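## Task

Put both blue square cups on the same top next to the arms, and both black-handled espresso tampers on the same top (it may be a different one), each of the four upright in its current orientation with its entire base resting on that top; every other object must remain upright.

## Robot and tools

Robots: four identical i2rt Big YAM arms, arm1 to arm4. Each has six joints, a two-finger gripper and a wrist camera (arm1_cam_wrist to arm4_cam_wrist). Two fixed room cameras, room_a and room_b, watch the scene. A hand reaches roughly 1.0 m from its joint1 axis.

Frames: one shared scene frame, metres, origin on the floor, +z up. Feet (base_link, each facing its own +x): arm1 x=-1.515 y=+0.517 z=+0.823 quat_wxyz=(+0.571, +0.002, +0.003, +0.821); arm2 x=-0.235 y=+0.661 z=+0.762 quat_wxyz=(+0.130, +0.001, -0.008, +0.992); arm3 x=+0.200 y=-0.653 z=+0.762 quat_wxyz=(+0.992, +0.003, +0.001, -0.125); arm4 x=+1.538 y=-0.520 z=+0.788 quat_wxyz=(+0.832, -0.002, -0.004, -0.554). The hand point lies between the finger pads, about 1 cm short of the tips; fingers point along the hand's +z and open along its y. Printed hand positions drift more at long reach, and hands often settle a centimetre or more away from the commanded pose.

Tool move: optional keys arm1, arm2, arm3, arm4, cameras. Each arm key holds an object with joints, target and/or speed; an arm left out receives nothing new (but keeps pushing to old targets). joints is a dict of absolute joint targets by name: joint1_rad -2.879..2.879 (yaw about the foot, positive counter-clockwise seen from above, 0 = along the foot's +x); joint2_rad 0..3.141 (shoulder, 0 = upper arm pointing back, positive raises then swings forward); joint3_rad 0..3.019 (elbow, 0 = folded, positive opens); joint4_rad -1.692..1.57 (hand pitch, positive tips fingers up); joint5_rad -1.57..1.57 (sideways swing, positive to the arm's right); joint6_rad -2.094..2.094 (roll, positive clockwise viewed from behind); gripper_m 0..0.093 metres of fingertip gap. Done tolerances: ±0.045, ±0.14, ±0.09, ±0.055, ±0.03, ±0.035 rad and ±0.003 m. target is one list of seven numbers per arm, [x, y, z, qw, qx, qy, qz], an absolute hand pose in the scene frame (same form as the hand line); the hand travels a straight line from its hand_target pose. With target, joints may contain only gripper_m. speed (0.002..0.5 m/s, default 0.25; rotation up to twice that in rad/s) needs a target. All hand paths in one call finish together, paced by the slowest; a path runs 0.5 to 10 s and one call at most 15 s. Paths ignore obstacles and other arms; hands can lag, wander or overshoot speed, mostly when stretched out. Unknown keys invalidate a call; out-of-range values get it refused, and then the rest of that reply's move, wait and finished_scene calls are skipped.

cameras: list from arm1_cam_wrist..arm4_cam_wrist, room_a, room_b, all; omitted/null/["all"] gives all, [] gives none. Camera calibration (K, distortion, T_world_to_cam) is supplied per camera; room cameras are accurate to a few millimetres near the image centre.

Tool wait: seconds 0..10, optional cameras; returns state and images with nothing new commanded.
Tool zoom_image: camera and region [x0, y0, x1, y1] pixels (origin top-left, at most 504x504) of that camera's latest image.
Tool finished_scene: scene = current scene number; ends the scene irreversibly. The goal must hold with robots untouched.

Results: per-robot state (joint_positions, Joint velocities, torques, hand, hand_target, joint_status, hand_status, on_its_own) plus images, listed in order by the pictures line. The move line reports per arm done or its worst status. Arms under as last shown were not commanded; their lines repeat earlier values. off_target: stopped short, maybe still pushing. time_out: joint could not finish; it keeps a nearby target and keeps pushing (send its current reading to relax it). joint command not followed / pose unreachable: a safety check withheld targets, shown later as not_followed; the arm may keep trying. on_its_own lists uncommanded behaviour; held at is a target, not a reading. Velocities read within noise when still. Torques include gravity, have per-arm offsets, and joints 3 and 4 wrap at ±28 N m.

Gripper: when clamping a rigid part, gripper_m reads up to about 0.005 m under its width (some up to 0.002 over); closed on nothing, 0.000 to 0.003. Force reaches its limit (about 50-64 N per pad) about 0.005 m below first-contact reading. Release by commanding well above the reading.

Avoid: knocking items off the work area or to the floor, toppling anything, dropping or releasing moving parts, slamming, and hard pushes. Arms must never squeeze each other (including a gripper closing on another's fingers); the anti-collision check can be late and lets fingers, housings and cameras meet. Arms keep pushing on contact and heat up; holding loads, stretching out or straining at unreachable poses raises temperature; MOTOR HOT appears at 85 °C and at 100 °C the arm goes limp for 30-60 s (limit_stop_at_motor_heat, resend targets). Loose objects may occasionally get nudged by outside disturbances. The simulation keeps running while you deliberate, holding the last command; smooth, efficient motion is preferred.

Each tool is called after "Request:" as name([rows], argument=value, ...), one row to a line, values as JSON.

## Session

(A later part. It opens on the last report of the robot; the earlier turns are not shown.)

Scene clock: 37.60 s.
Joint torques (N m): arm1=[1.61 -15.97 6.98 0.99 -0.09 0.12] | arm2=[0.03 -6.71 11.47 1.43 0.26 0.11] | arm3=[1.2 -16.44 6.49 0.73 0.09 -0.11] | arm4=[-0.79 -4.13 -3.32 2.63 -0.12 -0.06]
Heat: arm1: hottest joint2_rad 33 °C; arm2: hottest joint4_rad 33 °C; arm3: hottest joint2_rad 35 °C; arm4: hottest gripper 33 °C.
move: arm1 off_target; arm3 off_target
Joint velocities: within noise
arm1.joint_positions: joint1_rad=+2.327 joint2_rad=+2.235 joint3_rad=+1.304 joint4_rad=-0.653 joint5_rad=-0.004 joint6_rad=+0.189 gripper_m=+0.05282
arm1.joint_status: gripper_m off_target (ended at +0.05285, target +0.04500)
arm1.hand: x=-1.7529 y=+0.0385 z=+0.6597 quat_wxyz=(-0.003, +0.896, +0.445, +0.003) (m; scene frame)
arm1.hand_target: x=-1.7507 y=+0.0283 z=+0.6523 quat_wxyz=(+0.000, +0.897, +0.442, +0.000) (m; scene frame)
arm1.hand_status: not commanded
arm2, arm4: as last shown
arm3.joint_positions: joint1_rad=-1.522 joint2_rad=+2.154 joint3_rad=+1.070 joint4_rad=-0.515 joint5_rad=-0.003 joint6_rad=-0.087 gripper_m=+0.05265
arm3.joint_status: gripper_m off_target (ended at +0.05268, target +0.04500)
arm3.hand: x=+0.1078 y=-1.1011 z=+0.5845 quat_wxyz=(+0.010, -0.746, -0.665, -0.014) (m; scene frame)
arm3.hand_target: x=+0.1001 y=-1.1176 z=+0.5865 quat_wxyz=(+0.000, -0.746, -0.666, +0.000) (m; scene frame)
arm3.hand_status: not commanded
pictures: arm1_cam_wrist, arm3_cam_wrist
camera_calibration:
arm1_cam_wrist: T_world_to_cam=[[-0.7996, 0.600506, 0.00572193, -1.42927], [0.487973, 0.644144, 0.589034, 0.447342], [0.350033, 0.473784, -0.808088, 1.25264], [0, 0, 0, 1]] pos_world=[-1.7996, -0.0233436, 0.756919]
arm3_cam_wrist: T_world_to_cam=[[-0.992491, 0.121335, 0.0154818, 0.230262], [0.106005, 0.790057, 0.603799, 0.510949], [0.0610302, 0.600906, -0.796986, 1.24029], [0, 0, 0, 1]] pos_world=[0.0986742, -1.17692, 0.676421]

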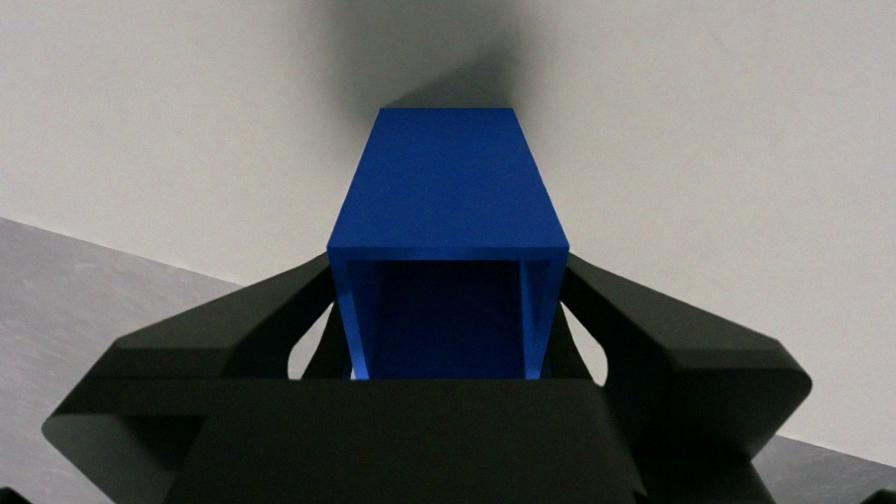

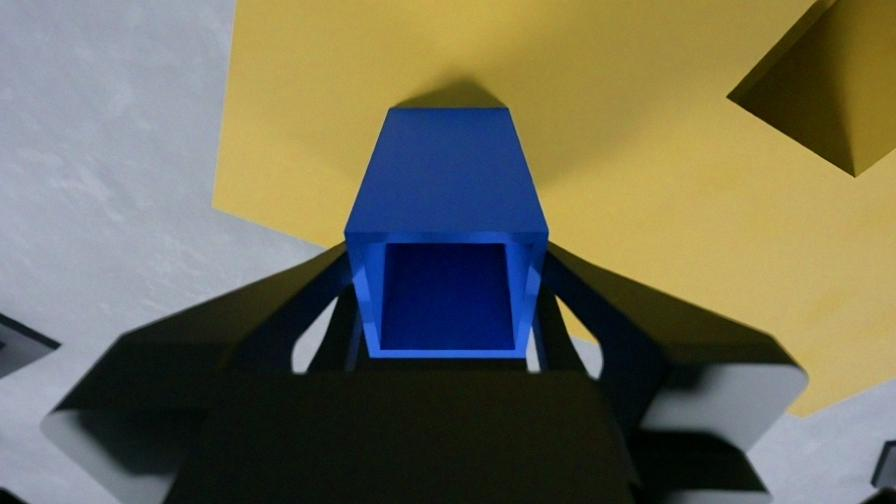

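Request:
move(arm1={"target":[-1.735,0.06,1.06,0,0.8969,0.4423,0],"speed":0.25}, arm2={"target":[-0.74,0.604,0.955,0.0300,0.8421,0.0471,-0.5364],"speed":0.25}, arm3={"target":[0.11,-1.10,1.0,0,0.7455,0.6665,0],"speed":0.25}, cameras=["arm1_cam_wrist","arm3_cam_wrist"])

Request:
move(arm1={"joints":{"joint1_rad":-1.815,"joint6_rad":1.57}}, arm3={"joints":{"joint1_rad":2.141,"joint6_rad":1.57}})

Scene clock: 42.07 s.
Joint torques (N m): arm1=[1.08 -14.62 11.89 0.01 -0.15 0.05] | arm2=[-0.26 -6.48 8.87 2.65 -0.08 0.18] | arm3=[2.02 -13.98 13.39 -0.46 0.07 0] | arm4=[-0.91 -4.31 -3.32 2.66 -0.12 -0.06]
Heat: arm1: hottest joint2_rad 34 °C; arm2: hottest joint4_rad 33 °C; arm3: hottest joint2_rad 35 °C; arm4: hottest gripper 33 °C.
move: arm1 off_target; arm2 done; arm3 off_target
Joint velocities: within noise
arm1.joint_positions: joint1_rad=+2.327 joint2_rad=+1.663 joint3_rad=+1.576 joint4_rad=-1.511 joint5_rad=-0.004 joint6_rad=+0.189 gripper_m=+0.05282
arm1.joint_status: not commanded
arm1.hand: x=-1.7347 y=+0.0708 z=+1.0477 quat_wxyz=(-0.008, +0.896, +0.445, +0.009) (m; scene frame)
arm1.hand_target: x=-1.7347 y=+0.0604 z=+1.0598 quat_wxyz=(+0.000, +0.897, +0.442, +0.000) (m; scene frame)
arm1.hand_status: off_target (0.016 m and 1.4 deg from the pose sent, 0.401 m and 0.6 deg at the start)
arm2.joint_positions: joint1_rad=+0.361 joint2_rad=+1.238 joint3_rad=+0.654 joint4_rad=+0.141 joint5_rad=-0.012 joint6_rad=-0.001 gripper_m=+0.09398
arm2.joint_status: not commanded
arm2.hand: x=-0.7354 y=+0.6049 z=+0.9553 quat_wxyz=(+0.026, +0.844, +0.051, -0.533) (m; scene frame)
arm2.hand_target: x=-0.7398 y=+0.6039 z=+0.9549 quat_wxyz=(+0.030, +0.842, +0.047, -0.536) (m; scene frame)
arm2.hand_status: done (0.005 m and 0.8 deg from the pose sent, 0.182 m and 1.2 deg at the start)
arm3.joint_positions: joint1_rad=-1.522 joint2_rad=+1.525 joint3_rad=+1.396 joint4_rad=-1.486 joint5_rad=-0.003 joint6_rad=-0.087 gripper_m=+0.05265
arm3.joint_status: not commanded
arm3.hand: x=+0.1116 y=-1.0858 z=+0.9760 quat_wxyz=(+0.014, -0.746, -0.665, -0.021) (m; scene frame)
arm3.hand_target: x=+0.1103 y=-1.0988 z=+1.0000 quat_wxyz=(+0.000, -0.746, -0.666, +0.000) (m; scene frame)
arm3.hand_status: off_target (0.028 m and 2.9 deg from the pose sent, 0.416 m and 2.0 deg at the start)
arm4: as last shown
arm4.hand_target: x=+1.8301 y=-0.5868 z=+0.6902 quat_wxyz=(-0.420, -0.085, -0.902, +0.040) (m; scene frame)
pictures: arm1_cam_wrist, arm3_cam_wrist
camera_calibration:
arm1_cam_wrist: T_world_to_cam=[[-0.79958, 0.600503, 0.00824594, -1.43886], [0.484448, 0.636815, 0.599814, 0.172229], [0.354939, 0.483594, -0.800097, 1.54388], [0, 0, 0, 1]] pos_world=[-1.78191, 0.00775009, 1.14381]
arm3_cam_wrist: T_world_to_cam=[[-0.99253, 0.121171, 0.0142221, 0.227167], [0.104139, 0.780697, 0.616171, 0.239984], [0.0635589, 0.613049, -0.787484, 1.54653], [0, 0, 0, 1]] pos_world=[0.102182, -1.16298, 1.06677]

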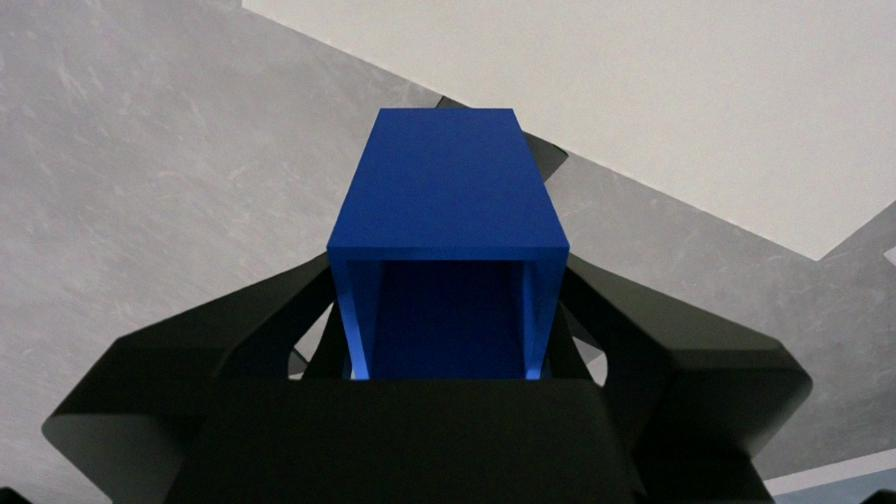

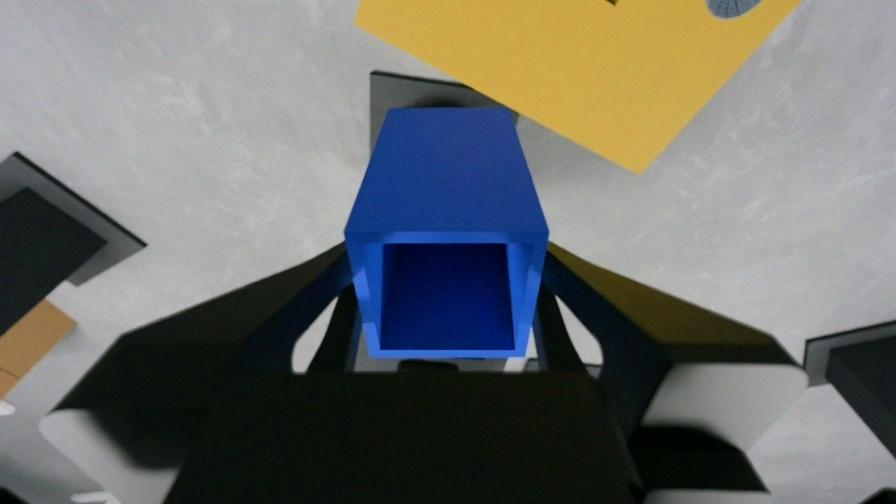

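Scene clock: 44.83 s.
Joint torques (N m): arm1=[0.73 -15.79 9.88 -0.01 -0.02 0.06] | arm2=[-0.44 -6.77 8.88 2.61 -0.03 0.17] | arm3=[1.55 -15.44 11.64 -0.49 0.16 0.11] | arm4=[-0.91 -4.01 -3.34 2.65 -0.13 -0.06]
Heat: arm1: hottest joint2_rad 34 °C; arm2: hottest joint3_rad 33 °C; arm3: hottest joint2_rad 35 °C; arm4: hottest gripper 33 °C.
move: arm1 done; arm3 done
Joint velocities: within noise
arm1.joint_positions: joint1_rad=-1.818 joint2_rad=+1.682 joint3_rad=+1.599 joint4_rad=-1.512 joint5_rad=-0.005 joint6_rad=+1.553 gripper_m=+0.05287
arm1.joint_status: all done
arm1.hand: x=-1.0107 y=+0.5716 z=+1.0412 quat_wxyz=(+0.012, -0.661, -0.750, +0.010) (m; scene frame)
arm1.hand_target: x=-1.0094 y=+0.5735 z=+1.0543 quat_wxyz=(+0.005, -0.667, -0.745, +0.002) (m; scene frame)
arm1.hand_status: not commanded
arm2, arm4: as last shown
arm2.hand: x=-0.7354 y=+0.6049 z=+0.9553 quat_wxyz=(+0.026, +0.844, +0.050, -0.533) (m; scene frame)
arm2.hand_target: x=-0.7398 y=+0.6039 z=+0.9548 quat_wxyz=(+0.030, +0.842, +0.047, -0.536) (m; scene frame)
arm3.joint_positions: joint1_rad=+2.144 joint2_rad=+1.545 joint3_rad=+1.416 joint4_rad=-1.486 joint5_rad=-0.003 joint6_rad=+1.558 gripper_m=+0.05260
arm3.joint_status: all done
arm3.hand: x=+0.0576 y=-0.2295 z=+0.9808 quat_wxyz=(-0.002, +0.167, -0.986, +0.019) (m; scene frame)
arm3.hand_target: x=+0.0575 y=-0.2241 z=+1.0058 quat_wxyz=(+0.001, +0.160, -0.987, -0.007) (m; scene frame)
arm3.hand_status: not commanded
pictures: arm1_cam_wrist, arm2_cam_wrist, arm3_cam_wrist, arm4_cam_wrist, room_a, room_b
camera_calibration:
arm1_cam_wrist: T_world_to_cam=[[-0.990992, -0.129687, 0.0333967, -0.962953], [-0.0858003, 0.806336, 0.585201, -1.15164], [-0.102822, 0.577064, -0.8102, 0.534097], [0, 0, 0, 1]] pos_world=[-0.998173, 0.49552, 1.13883]
arm2_cam_wrist: T_world_to_cam=[[-0.111742, 0.993721, 0.00565877, -0.687195], [0.873481, 0.100933, -0.476281, 1.04047], [-0.473862, -0.0482777, -0.879275, 0.644613], [0, 0, 0, 1]] pos_world=[-0.68016, 0.608983, 1.06624]
arm3_cam_wrist: T_world_to_cam=[[0.320924, -0.945364, 0.0574005, -0.293065], [-0.78399, -0.23116, 0.576129, -0.567626], [-0.531383, -0.229895, -0.815341, 0.896911], [0, 0, 0, 1]] pos_world=[0.125642, -0.202071, 1.07514]
arm4_cam_wrist: T_world_to_cam=[[-0.183165, -0.98299, -0.0134782, -0.227478], [-0.945577, 0.179911, -0.271139, 2.03731], [0.268952, -0.0369185, -0.962446, 0.276059], [0, 0, 0, 1]] pos_world=[1.81052, -0.579951, 0.815018]

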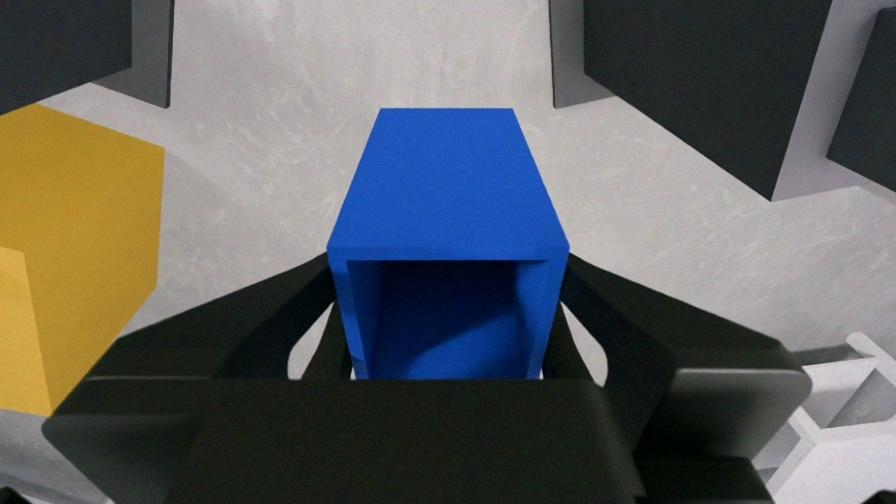

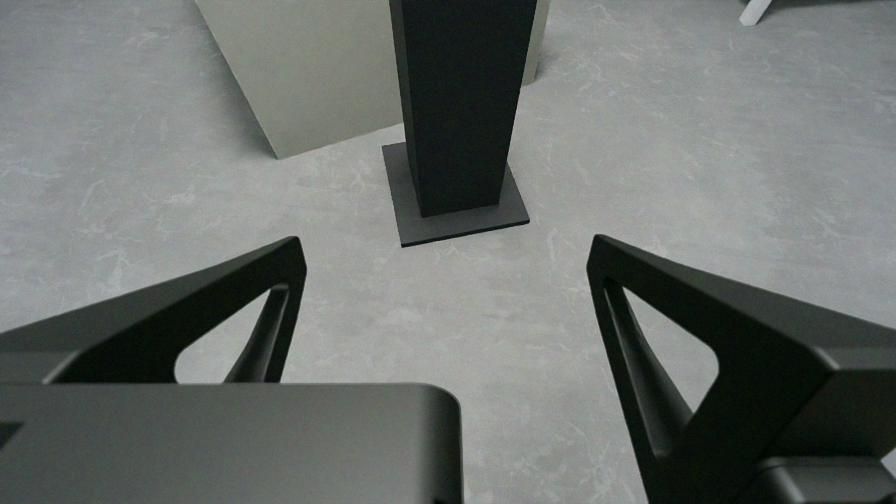

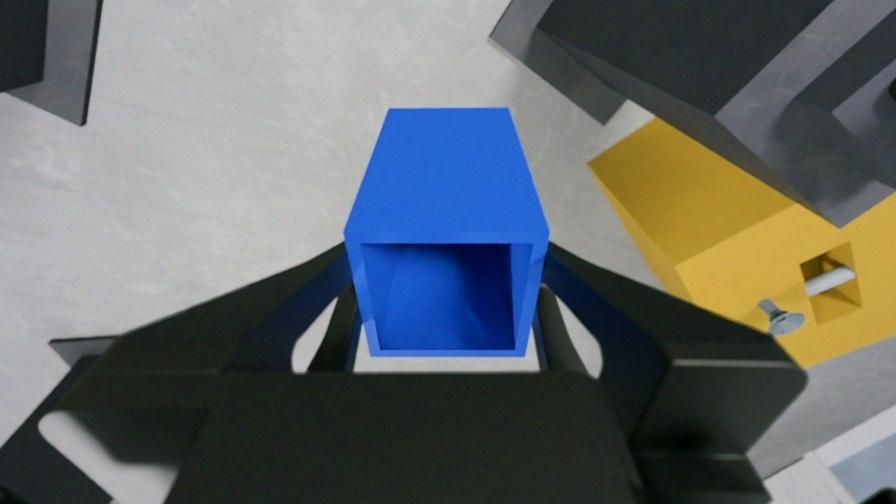

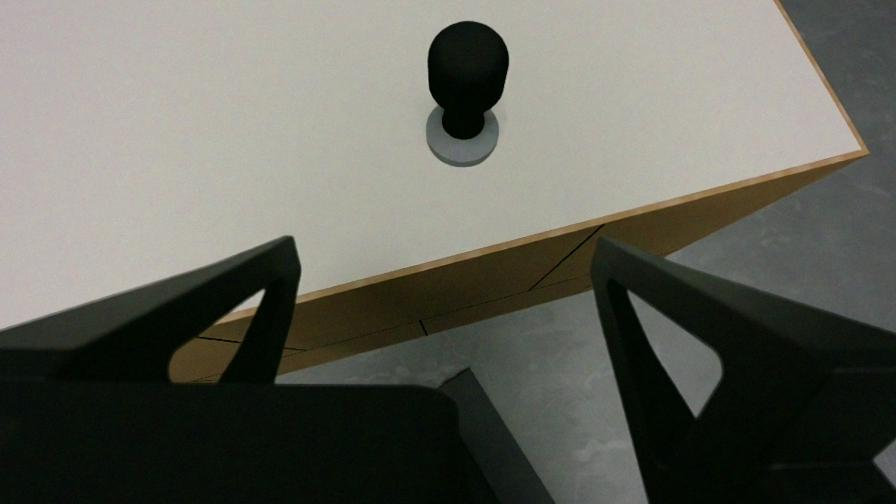

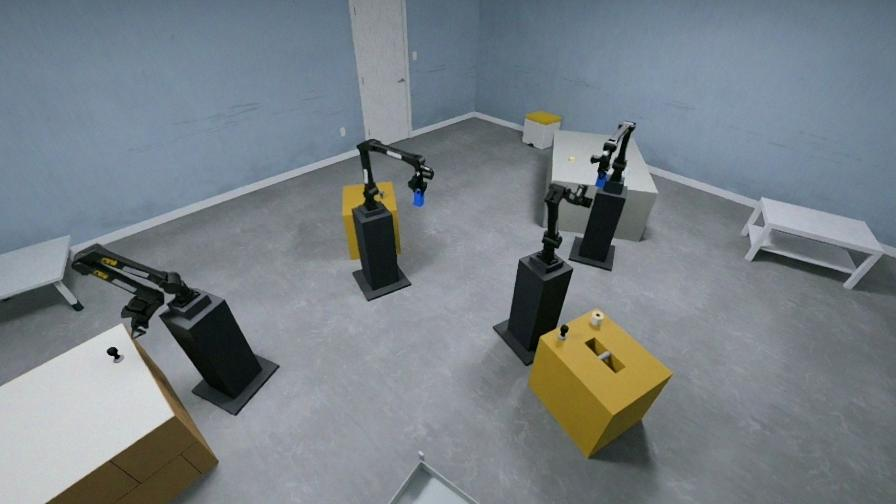

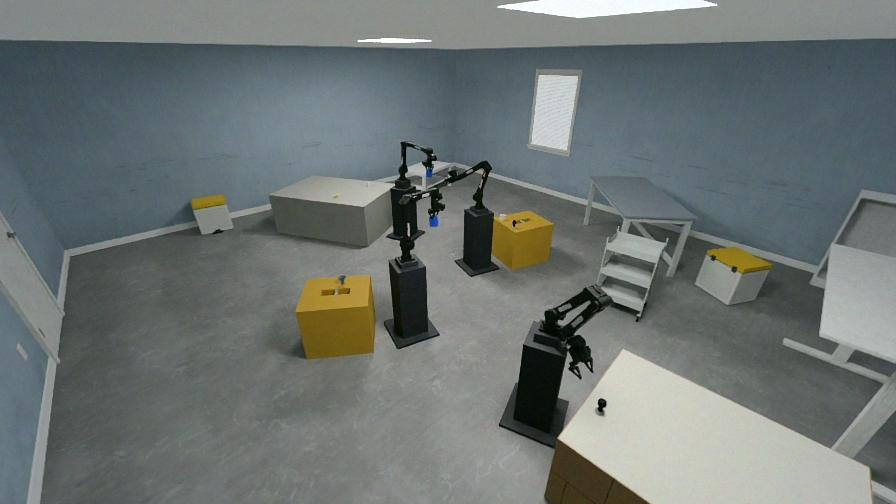

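Request:
move(arm1={"target":[-0.895,0.587,1.012,0,0.6665,0.7455,0],"speed":0.2})

Request:
zoom_image(camera="room_a", region=[520, 130, 660, 230])

Request:
zoom_image(camera="room_b", region=[370, 110, 510, 230])

Scene clock: 48.37 s.
Joint torques (N m): arm1=[0.79 -17.26 11.92 0.25 0.27 0.07] | arm2=[-0.26 -6.65 8.96 2.61 -0.07 0.15] | arm3=[1.61 -15.38 11.66 -0.49 0.16 0.1] | arm4=[-0.91 -4.07 -3.36 2.66 -0.11 -0.08]
Heat: arm1: hottest joint2_rad 34 °C; arm2: hottest joint3_rad 34 °C; arm3: hottest joint2_rad 36 °C; arm4: hottest gripper 33 °C.
move: arm1 off_target
Joint velocities: within noise
arm1.joint_positions: joint1_rad=-1.818 joint2_rad=+1.970 joint3_rad=+1.925 joint4_rad=-1.528 joint5_rad=-0.004 joint6_rad=+1.555 gripper_m=+0.05287
arm1.joint_status: not commanded
arm1.hand: x=-0.9049 y=+0.5829 z=+1.0090 quat_wxyz=(+0.004, -0.662, -0.749, +0.002) (m; scene frame)
arm1.hand_target: x=-0.8954 y=+0.5870 z=+1.0119 quat_wxyz=(+0.000, -0.666, -0.746, +0.000) (m; scene frame)
arm1.hand_status: off_target (0.011 m and 0.8 deg from the pose sent, 0.120 m and 1.9 deg at the start)
arm2, arm4: as last shown
arm3.joint_positions: joint1_rad=+2.144 joint2_rad=+1.545 joint3_rad=+1.416 joint4_rad=-1.486 joint5_rad=-0.003 joint6_rad=+1.559 gripper_m=+0.05260
arm3.joint_status: not commanded
arm3.hand: x=+0.0576 y=-0.2295 z=+0.9808 quat_wxyz=(-0.002, +0.166, -0.986, +0.019) (m; scene frame)
arm3.hand_target: x=+0.0575 y=-0.2241 z=+1.0058 quat_wxyz=(+0.001, +0.159, -0.987, -0.007) (m; scene frame)
arm3.hand_status: not commanded
pictures: arm1_cam_wrist, arm2_cam_wrist, arm3_cam_wrist, arm4_cam_wrist, room_a, room_b
camera_calibration:
arm1_cam_wrist: T_world_to_cam=[[-0.991728, -0.127902, 0.0108281, -0.834469], [-0.0974743, 0.805304, 0.584794, -1.14234], [-0.0835164, 0.578901, -0.811109, 0.529588], [0, 0, 0, 1]] pos_world=[-0.894686, 0.506619, 1.10662]
arm2_cam_wrist: T_world_to_cam=[[-0.111742, 0.993721, 0.00565877, -0.687195], [0.873481, 0.100933, -0.476281, 1.04047], [-0.473862, -0.0482777, -0.879275, 0.644613], [0, 0, 0, 1]] pos_world=[-0.68016, 0.608983, 1.06624]
arm3_cam_wrist: T_world_to_cam=[[0.320193, -0.945611, 0.0574157, -0.293132], [-0.784158, -0.230541, 0.576149, -0.567525], [-0.531576, -0.229502, -0.815326, 0.896975], [0, 0, 0, 1]] pos_world=[0.125641, -0.202169, 1.07514]
arm4_cam_wrist: T_world_to_cam=[[-0.183165, -0.98299, -0.0134782, -0.227478], [-0.945577, 0.179911, -0.271139, 2.03731], [0.268952, -0.0369185, -0.962446, 0.276059], [0, 0, 0, 1]] pos_world=[1.81052, -0.579951, 0.815018]

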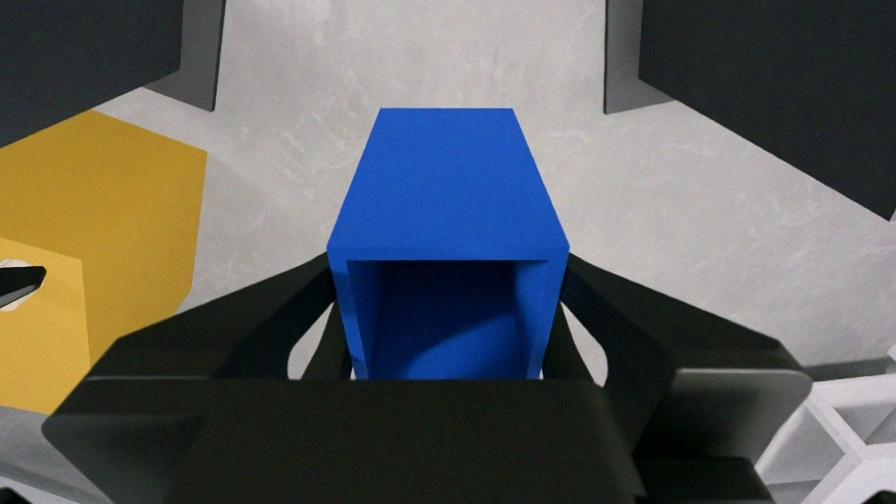

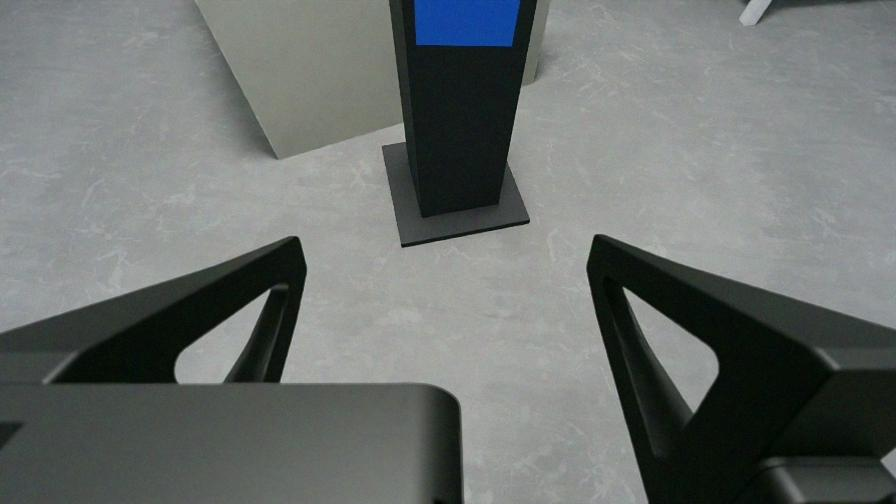

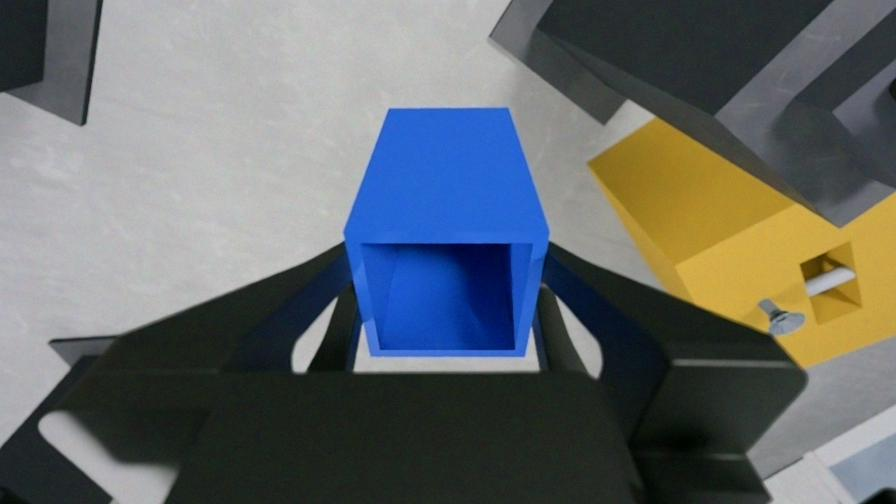

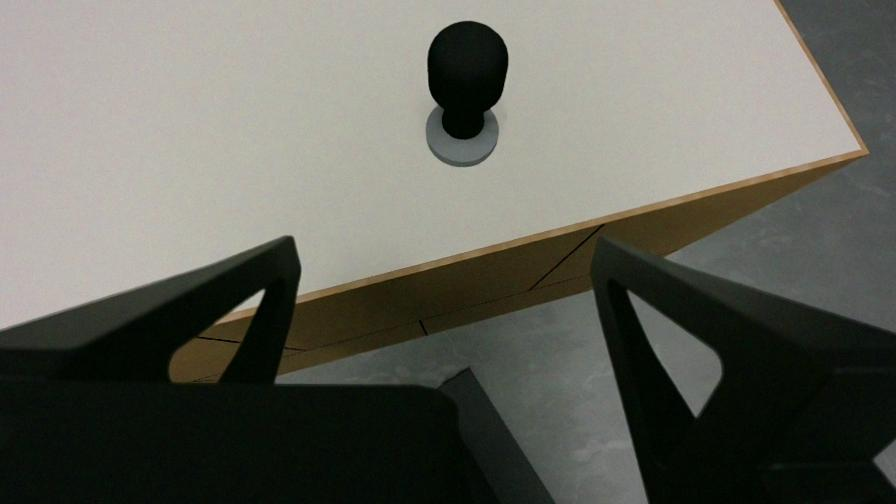

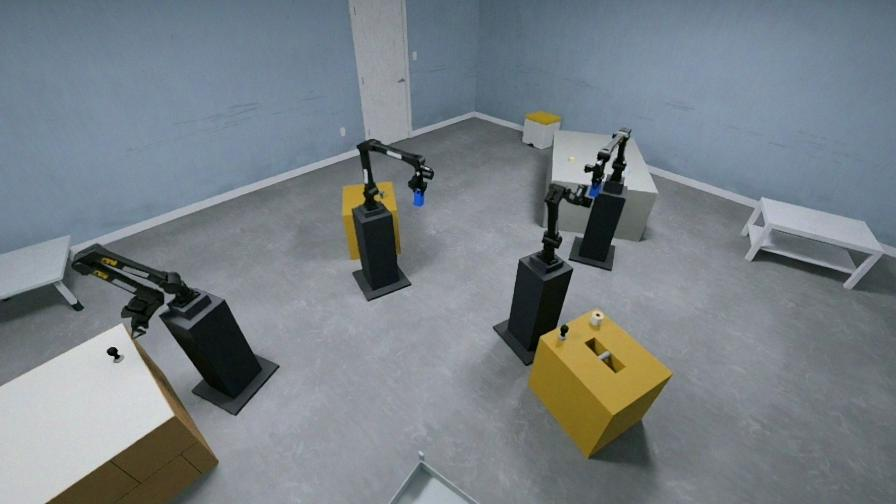

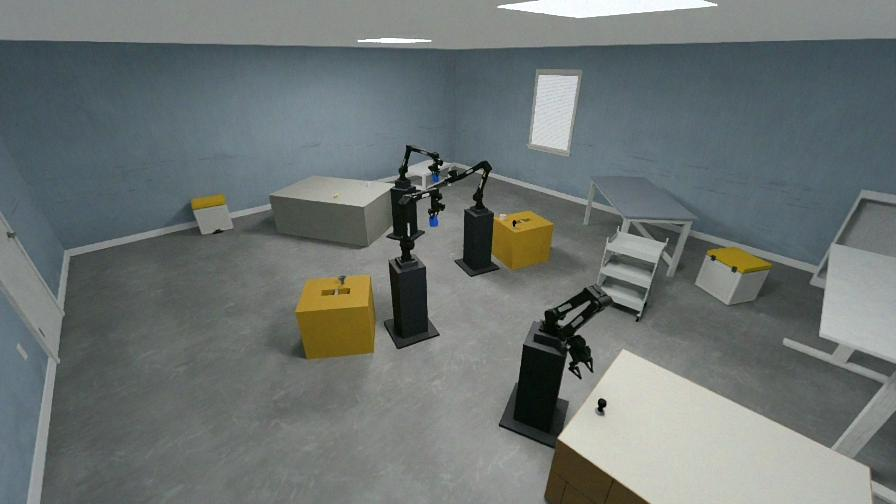

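Scaled by 3.600 from the camera's 896x504 image, which has a finer 1280x720 frame.

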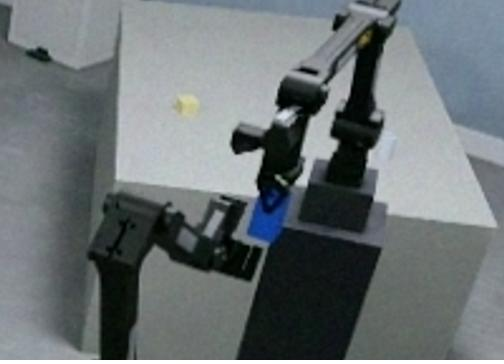

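Scaled by 3.600 from the camera's 896x504 image, which has a finer 1280x720 frame.

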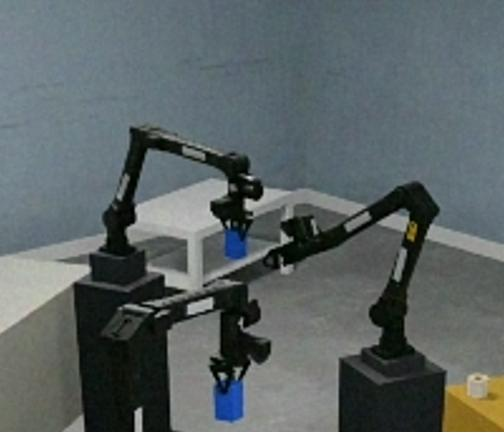

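Request:
move(arm2={"target":[-0.912,0.593,0.957,0.0300,0.8421,0.0471,-0.5364],"speed":0.12}, cameras=["arm1_cam_wrist","arm2_cam_wrist","room_a","room_b"])

Request:
zoom_image(camera="room_b", region=[370, 110, 510, 230])

Scene clock: 51.37 s.
Joint torques (N m): arm1=[0.67 -16.97 11.89 0.12 0.15 0.06] | arm2=[-1.26 -11.87 11.92 1.4 -0.05 0.12] | arm3=[1.55 -15.44 11.67 -0.49 0.15 0.1] | arm4=[-0.85 -4.37 -3.37 2.65 -0.12 -0.06]
Heat: arm1: hottest joint2_rad 34 °C; arm2: hottest joint3_rad 34 °C; arm3: hottest joint2_rad 36 °C; arm4: hottest gripper 33 °C.
move: arm2 off_target
Joint velocities: within noise
arm1.joint_positions: joint1_rad=-1.818 joint2_rad=+1.970 joint3_rad=+1.925 joint4_rad=-1.529 joint5_rad=-0.004 joint6_rad=+1.555 gripper_m=+0.05287
arm1.joint_status: not commanded
arm1.hand: x=-0.9050 y=+0.5829 z=+1.0090 quat_wxyz=(+0.004, -0.662, -0.749, +0.002) (m; scene frame)
arm1.hand_target: x=-0.8953 y=+0.5870 z=+1.0119 quat_wxyz=(+0.000, -0.666, -0.746, -0.001) (m; scene frame)
arm1.hand_status: not commanded
arm2.joint_positions: joint1_rad=+0.361 joint2_rad=+1.654 joint3_rad=+1.079 joint4_rad=+0.124 joint5_rad=-0.023 joint6_rad=-0.001 gripper_m=+0.09398
arm2.joint_status: not commanded
arm2.hand: x=-0.8942 y=+0.5872 z=+0.9474 quat_wxyz=(+0.030, +0.846, +0.053, -0.529) (m; scene frame)
arm2.hand_target: x=-0.9108 y=+0.5934 z=+0.9572 quat_wxyz=(+0.030, +0.842, +0.047, -0.537) (m; scene frame)
arm2.hand_status: off_target (0.021 m and 1.2 deg from the pose sent, 0.177 m and 0.8 deg at the start)
arm3: as last shown
arm3.hand_target: x=+0.0575 y=-0.2241 z=+1.0058 quat_wxyz=(+0.001, +0.160, -0.987, -0.007) (m; scene frame)
arm4.joint_positions: joint1_rad=+0.938 joint2_rad=+2.216 joint3_rad=+0.131 joint4_rad=+1.389 joint5_rad=-0.050 joint6_rad=-0.028 gripper_m=+0.09396
arm4.joint_status: not commanded
arm4.hand: x=+1.8361 y=-0.5841 z=+0.6923 quat_wxyz=(-0.425, -0.083, -0.901, +0.037) (m; scene frame)
arm4.hand_target: x=+1.8301 y=-0.5868 z=+0.6902 quat_wxyz=(-0.420, -0.085, -0.902, +0.040) (m; scene frame)
arm4.hand_status: not commanded
pictures: arm1_cam_wrist, arm2_cam_wrist, room_a, room_b
camera_calibration:
arm1_cam_wrist: T_world_to_cam=[[-0.991732, -0.127836, 0.011243, -0.835077], [-0.0971779, 0.805324, 0.584815, -1.14204], [-0.0838148, 0.578887, -0.811089, 0.529355], [0, 0, 0, 1]] pos_world=[-0.894785, 0.506519, 1.10662]
arm2_cam_wrist: T_world_to_cam=[[-0.121149, 0.992634, 0.00077767, -0.690413], [0.876562, 0.10735, -0.469164, 1.16947], [-0.465792, -0.0561572, -0.88311, 0.577093], [0, 0, 0, 1]] pos_world=[-0.839951, 0.592192, 1.05885]

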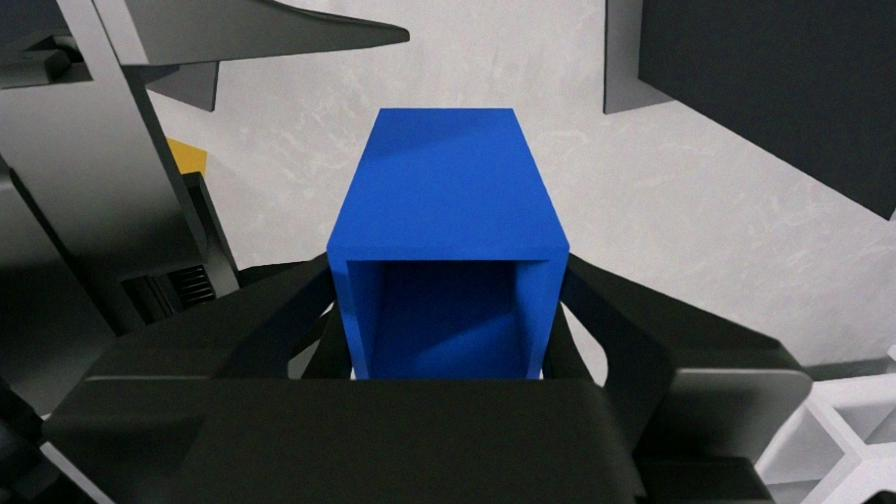

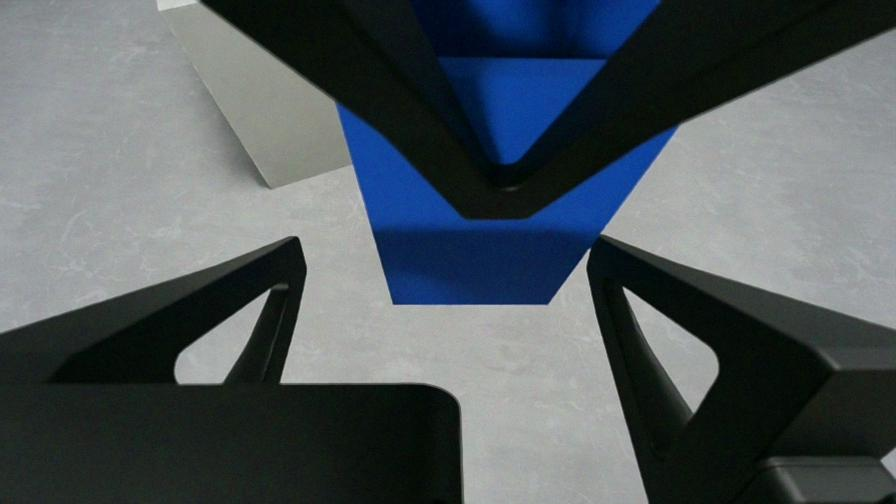

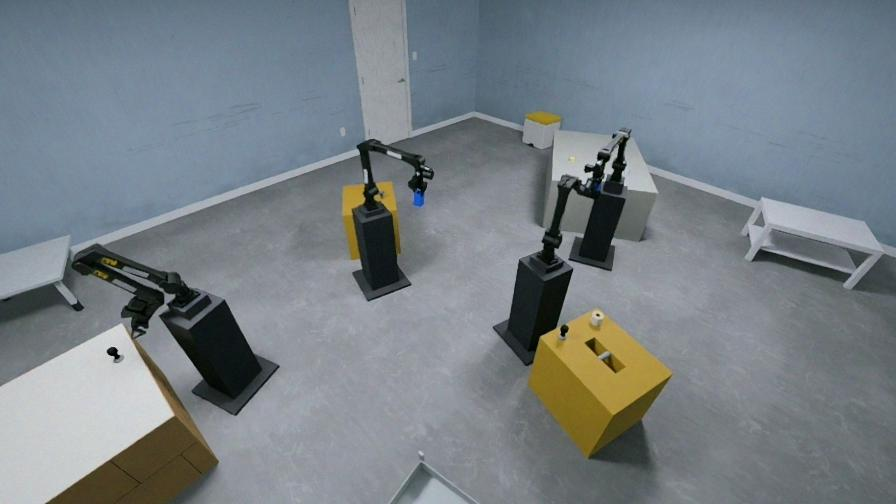

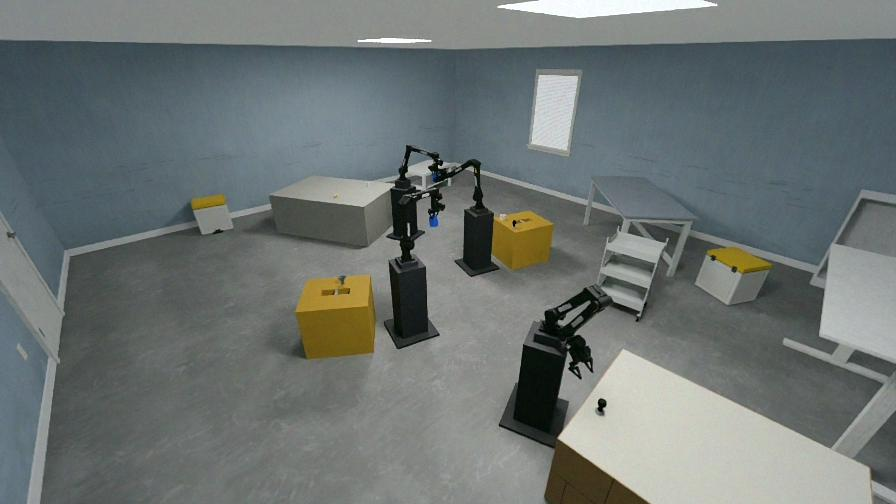

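Scaled by 3.600 from the camera's 896x504 image, which has a finer 1280x720 frame.

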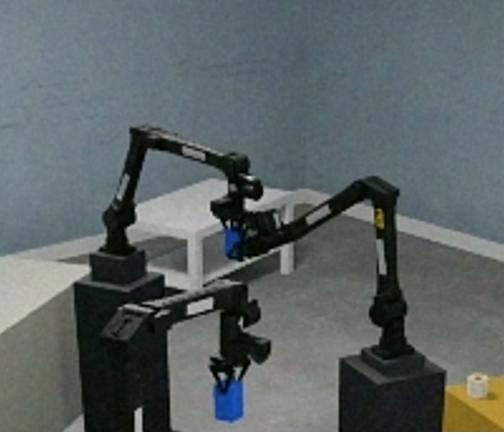

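Request:
move(arm2={"target":[-0.922,0.607,0.965,0.0300,0.8421,0.0471,-0.5364],"speed":0.1}, cameras=["arm1_cam_wrist","arm2_cam_wrist"])

Scene clock: 52.93 s.
Joint torques (N m): arm1=[1.44 -17.08 12.01 0.34 0.22 0.13] | arm2=[-1.85 -11.75 12.81 1.4 -0.02 0.05] | arm3=[1.55 -15.44 11.66 -0.49 0.16 0.1] | arm4=[-0.73 -4.31 -3.34 2.65 -0.12 -0.06]
Heat: arm1: hottest joint2_rad 34 °C; arm2: hottest joint3_rad 34 °C; arm3: hottest joint2_rad 36 °C; arm4: hottest gripper 33 °C.
move: arm2 off_target
Joint velocities: within noise
arm1.joint_positions: joint1_rad=-1.817 joint2_rad=+1.970 joint3_rad=+1.926 joint4_rad=-1.535 joint5_rad=-0.004 joint6_rad=+1.556 gripper_m=+0.05287
arm1.joint_status: not commanded
arm1.hand: x=-0.9064 y=+0.5831 z=+1.0092 quat_wxyz=(+0.006, -0.662, -0.749, +0.004) (m; scene frame)
arm1.hand_target: x=-0.8954 y=+0.5869 z=+1.0119 quat_wxyz=(+0.000, -0.666, -0.746, +0.000) (m; scene frame)
arm1.hand_status: not commanded
arm2.joint_positions: joint1_rad=+0.336 joint2_rad=+1.661 joint3_rad=+1.106 joint4_rad=+0.097 joint5_rad=-0.050 joint6_rad=-0.006 gripper_m=+0.09398
arm2.joint_status: not commanded
arm2.hand: x=-0.9012 y=+0.5985 z=+0.9516 quat_wxyz=(+0.033, +0.848, +0.052, -0.526) (m; scene frame)
arm2.hand_target: x=-0.9203 y=+0.6072 z=+0.9652 quat_wxyz=(+0.030, +0.842, +0.047, -0.537) (m; scene frame)
arm2.hand_status: off_target (0.026 m and 1.5 deg from the pose sent, 0.038 m and 1.2 deg at the start)
arm3, arm4: as last shown
arm4.hand_target: x=+1.8301 y=-0.5868 z=+0.6902 quat_wxyz=(-0.421, -0.085, -0.902, +0.040) (m; scene frame)
pictures: arm1_cam_wrist, arm2_cam_wrist
camera_calibration:
arm1_cam_wrist: T_world_to_cam=[[-0.991695, -0.127483, 0.0169992, -0.842435], [-0.0935853, 0.805948, 0.584543, -1.13936], [-0.0882199, 0.578097, -0.811185, 0.525772], [0, 0, 0, 1]] pos_world=[-0.895683, 0.50692, 1.10682]
arm2_cam_wrist: T_world_to_cam=[[-0.122356, 0.992463, -0.0067453, -0.696294], [0.880192, 0.105369, -0.462773, 1.17465], [-0.458575, -0.0625602, -0.886451, 0.591755], [0, 0, 0, 1]] pos_world=[-0.847752, 0.604295, 1.06346]

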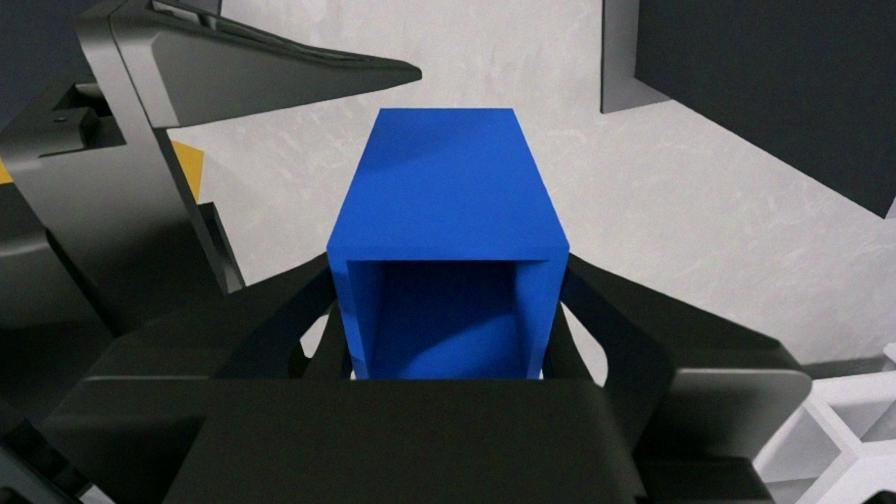

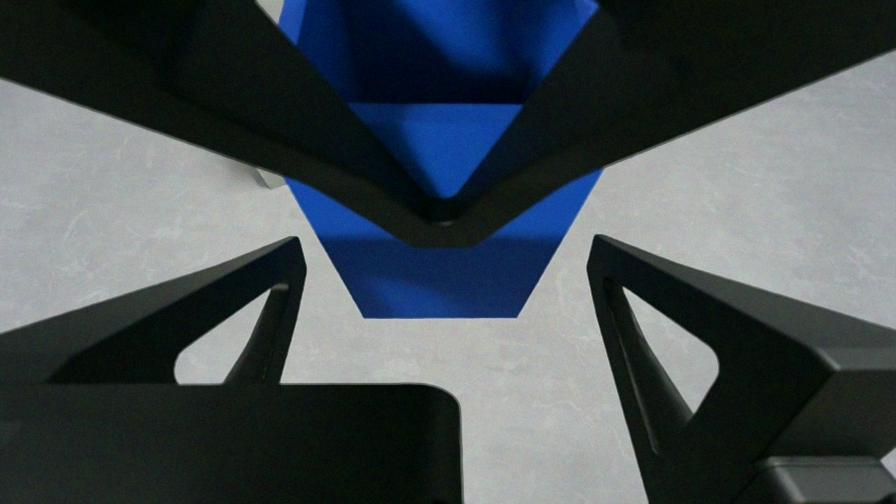

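Request:
move(arm2={"target":[-0.909,0.608,0.962,0.0300,0.8421,0.0471,-0.5364],"speed":0.1}, cameras=["arm2_cam_wrist"])

Request:
move(arm2={"joints":{"gripper_m":0.045}}, cameras=["arm2_cam_wrist","arm1_cam_wrist","room_a"])

Request:
zoom_image(camera="room_a", region=[540, 130, 640, 230])

Scene clock: 54.70 s.
Joint torques (N m): arm1=[0.26 -17.03 12 0.34 0.21 0.02] | arm2=[-1.49 -13.33 9.94 2.24 -0.04 0.05] | arm3=[1.55 -15.44 11.66 -0.5 0.16 0.1] | arm4=[-0.85 -4.19 -3.36 2.62 -0.11 -0.06]
Heat: arm1: hottest joint2_rad 34 °C; arm2: hottest joint3_rad 35 °C; arm3: hottest joint2_rad 36 °C; arm4: hottest gripper 33 °C.
move: arm2 off_target
Joint velocities: within noise
arm1, arm3, arm4: as last shown
arm2.joint_positions: joint1_rad=+0.336 joint2_rad=+1.661 joint3_rad=+1.106 joint4_rad=+0.097 joint5_rad=-0.050 joint6_rad=-0.006 gripper_m=+0.09398
arm2.joint_status: not commanded
arm2.hand: x=-0.9012 y=+0.5985 z=+0.9516 quat_wxyz=(+0.033, +0.848, +0.052, -0.526) (m; scene frame)
arm2.hand_target: x=-0.9086 y=+0.6080 z=+0.9621 quat_wxyz=(+0.030, +0.842, +0.047, -0.536) (m; scene frame)
arm2.hand_status: off_target (0.016 m and 1.5 deg from the pose sent, 0.016 m and 1.5 deg at the start)
arm4.hand: x=+1.8360 y=-0.5841 z=+0.6922 quat_wxyz=(-0.425, -0.083, -0.901, +0.037) (m; scene frame)
arm4.hand_target: x=+1.8300 y=-0.5868 z=+0.6901 quat_wxyz=(-0.420, -0.085, -0.902, +0.040) (m; scene frame)
pictures: arm2_cam_wrist
camera_calibration:
arm2_cam_wrist: T_world_to_cam=[[-0.122356, 0.992463, -0.0067453, -0.696294], [0.880192, 0.105369, -0.462773, 1.17465], [-0.458575, -0.0625602, -0.886451, 0.591755], [0, 0, 0, 1]] pos_world=[-0.847752, 0.604295, 1.06346]

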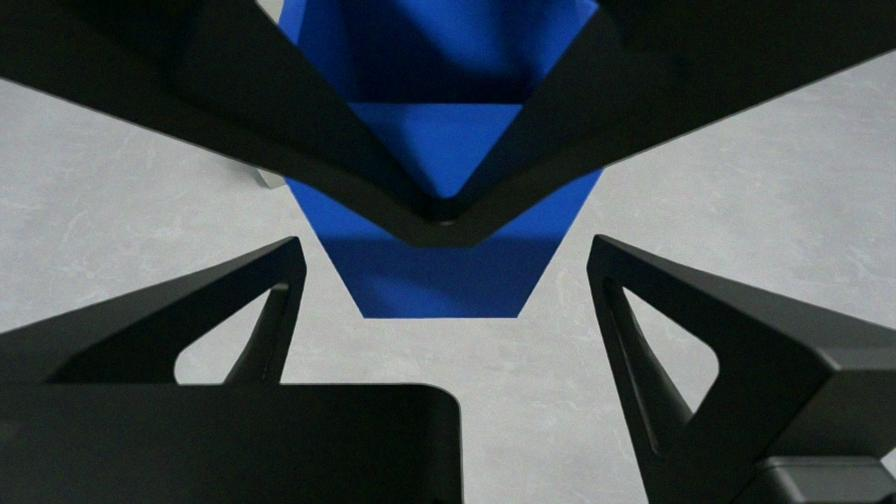

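Scene clock: 55.33 s.
Joint torques (N m): arm1=[1.26 -16.85 11.86 0.47 0.31 0.11] | arm2=[-1.61 -13.33 10 2.21 0.13 0.03] | arm3=[1.55 -15.38 11.66 -0.5 0.16 0.1] | arm4=[-0.97 -4.37 -3.37 2.61 -0.11 -0.08]
Heat: arm1: hottest joint2_rad 34 °C; arm2: hottest joint3_rad 35 °C; arm3: hottest joint2_rad 36 °C; arm4: hottest gripper 33 °C.
move: arm2 off_target
Joint velocities: within noise
arm1.joint_positions: joint1_rad=-1.817 joint2_rad=+1.970 joint3_rad=+1.926 joint4_rad=-1.535 joint5_rad=-0.007 joint6_rad=+1.556 gripper_m=+0.05287
arm1.joint_status: not commanded
arm1.hand: x=-0.9065 y=+0.5838 z=+1.0092 quat_wxyz=(+0.007, -0.662, -0.749, +0.004) (m; scene frame)
arm1.hand_target: x=-0.8954 y=+0.5870 z=+1.0119 quat_wxyz=(+0.000, -0.666, -0.746, +0.000) (m; scene frame)
arm1.hand_status: not commanded
arm2.joint_positions: joint1_rad=+0.336 joint2_rad=+1.661 joint3_rad=+1.106 joint4_rad=+0.097 joint5_rad=-0.054 joint6_rad=-0.004 gripper_m=+0.05398
arm2.joint_status: gripper_m off_target (ended at +0.05401, target +0.04500)
arm2.hand: x=-0.9011 y=+0.5978 z=+0.9517 quat_wxyz=(+0.036, +0.848, +0.053, -0.526) (m; scene frame)
arm2.hand_target: x=-0.9086 y=+0.6079 z=+0.9621 quat_wxyz=(+0.030, +0.842, +0.047, -0.536) (m; scene frame)
arm2.hand_status: not commanded
arm3, arm4: as last shown
pictures: arm1_cam_wrist, arm2_cam_wrist, room_a
camera_calibration:
arm1_cam_wrist: T_world_to_cam=[[-0.991697, -0.127475, 0.0169358, -0.842416], [-0.0933795, 0.804398, 0.586706, -1.141], [-0.0884133, 0.580253, -0.809623, 0.522375], [0, 0, 0, 1]] pos_world=[-0.895782, 0.507319, 1.10662]
arm2_cam_wrist: T_world_to_cam=[[-0.125629, 0.992031, -0.00956531, -0.695613], [0.880002, 0.106979, -0.462765, 1.17353], [-0.458054, -0.066554, -0.886429, 0.594579], [0, 0, 0, 1]] pos_world=[-0.847748, 0.604098, 1.06347]

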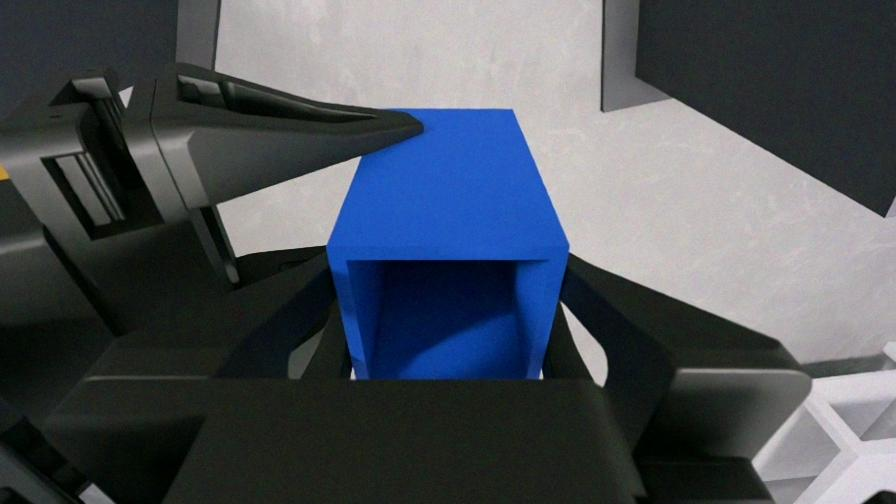

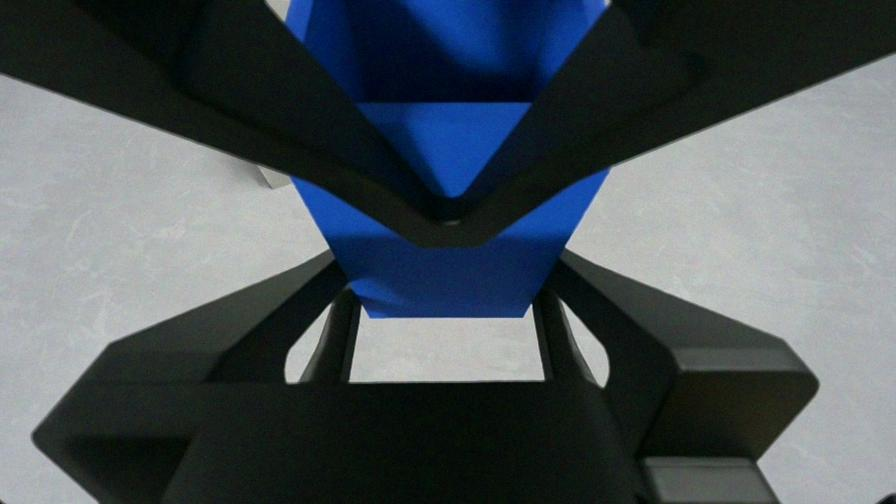

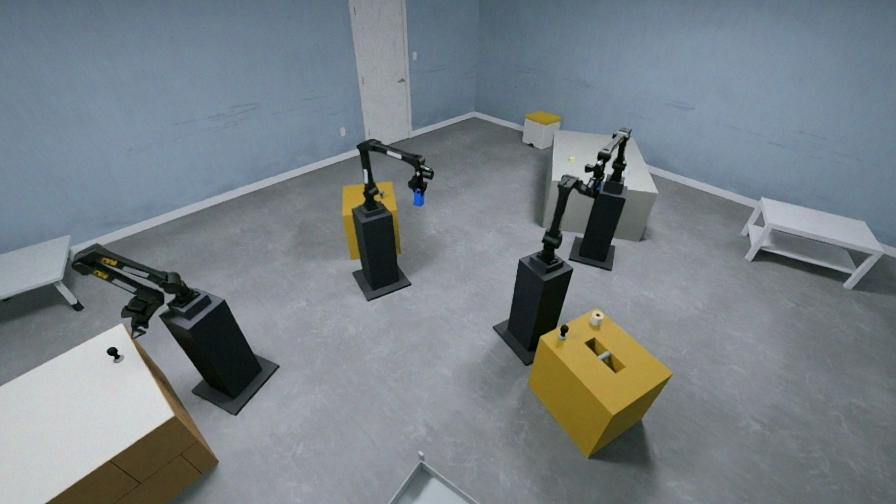

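Scaled by 5.040 from the camera's 896x504 image, which has a finer 1280x720 frame.

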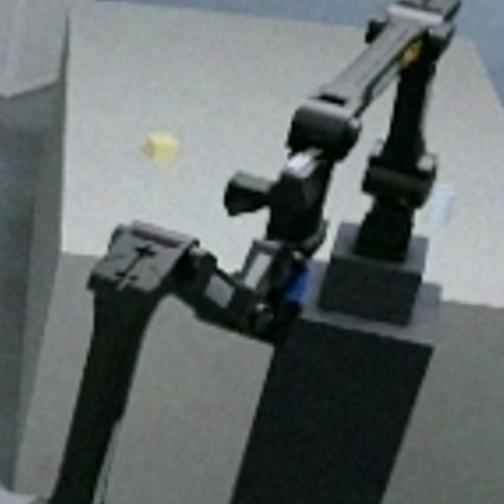

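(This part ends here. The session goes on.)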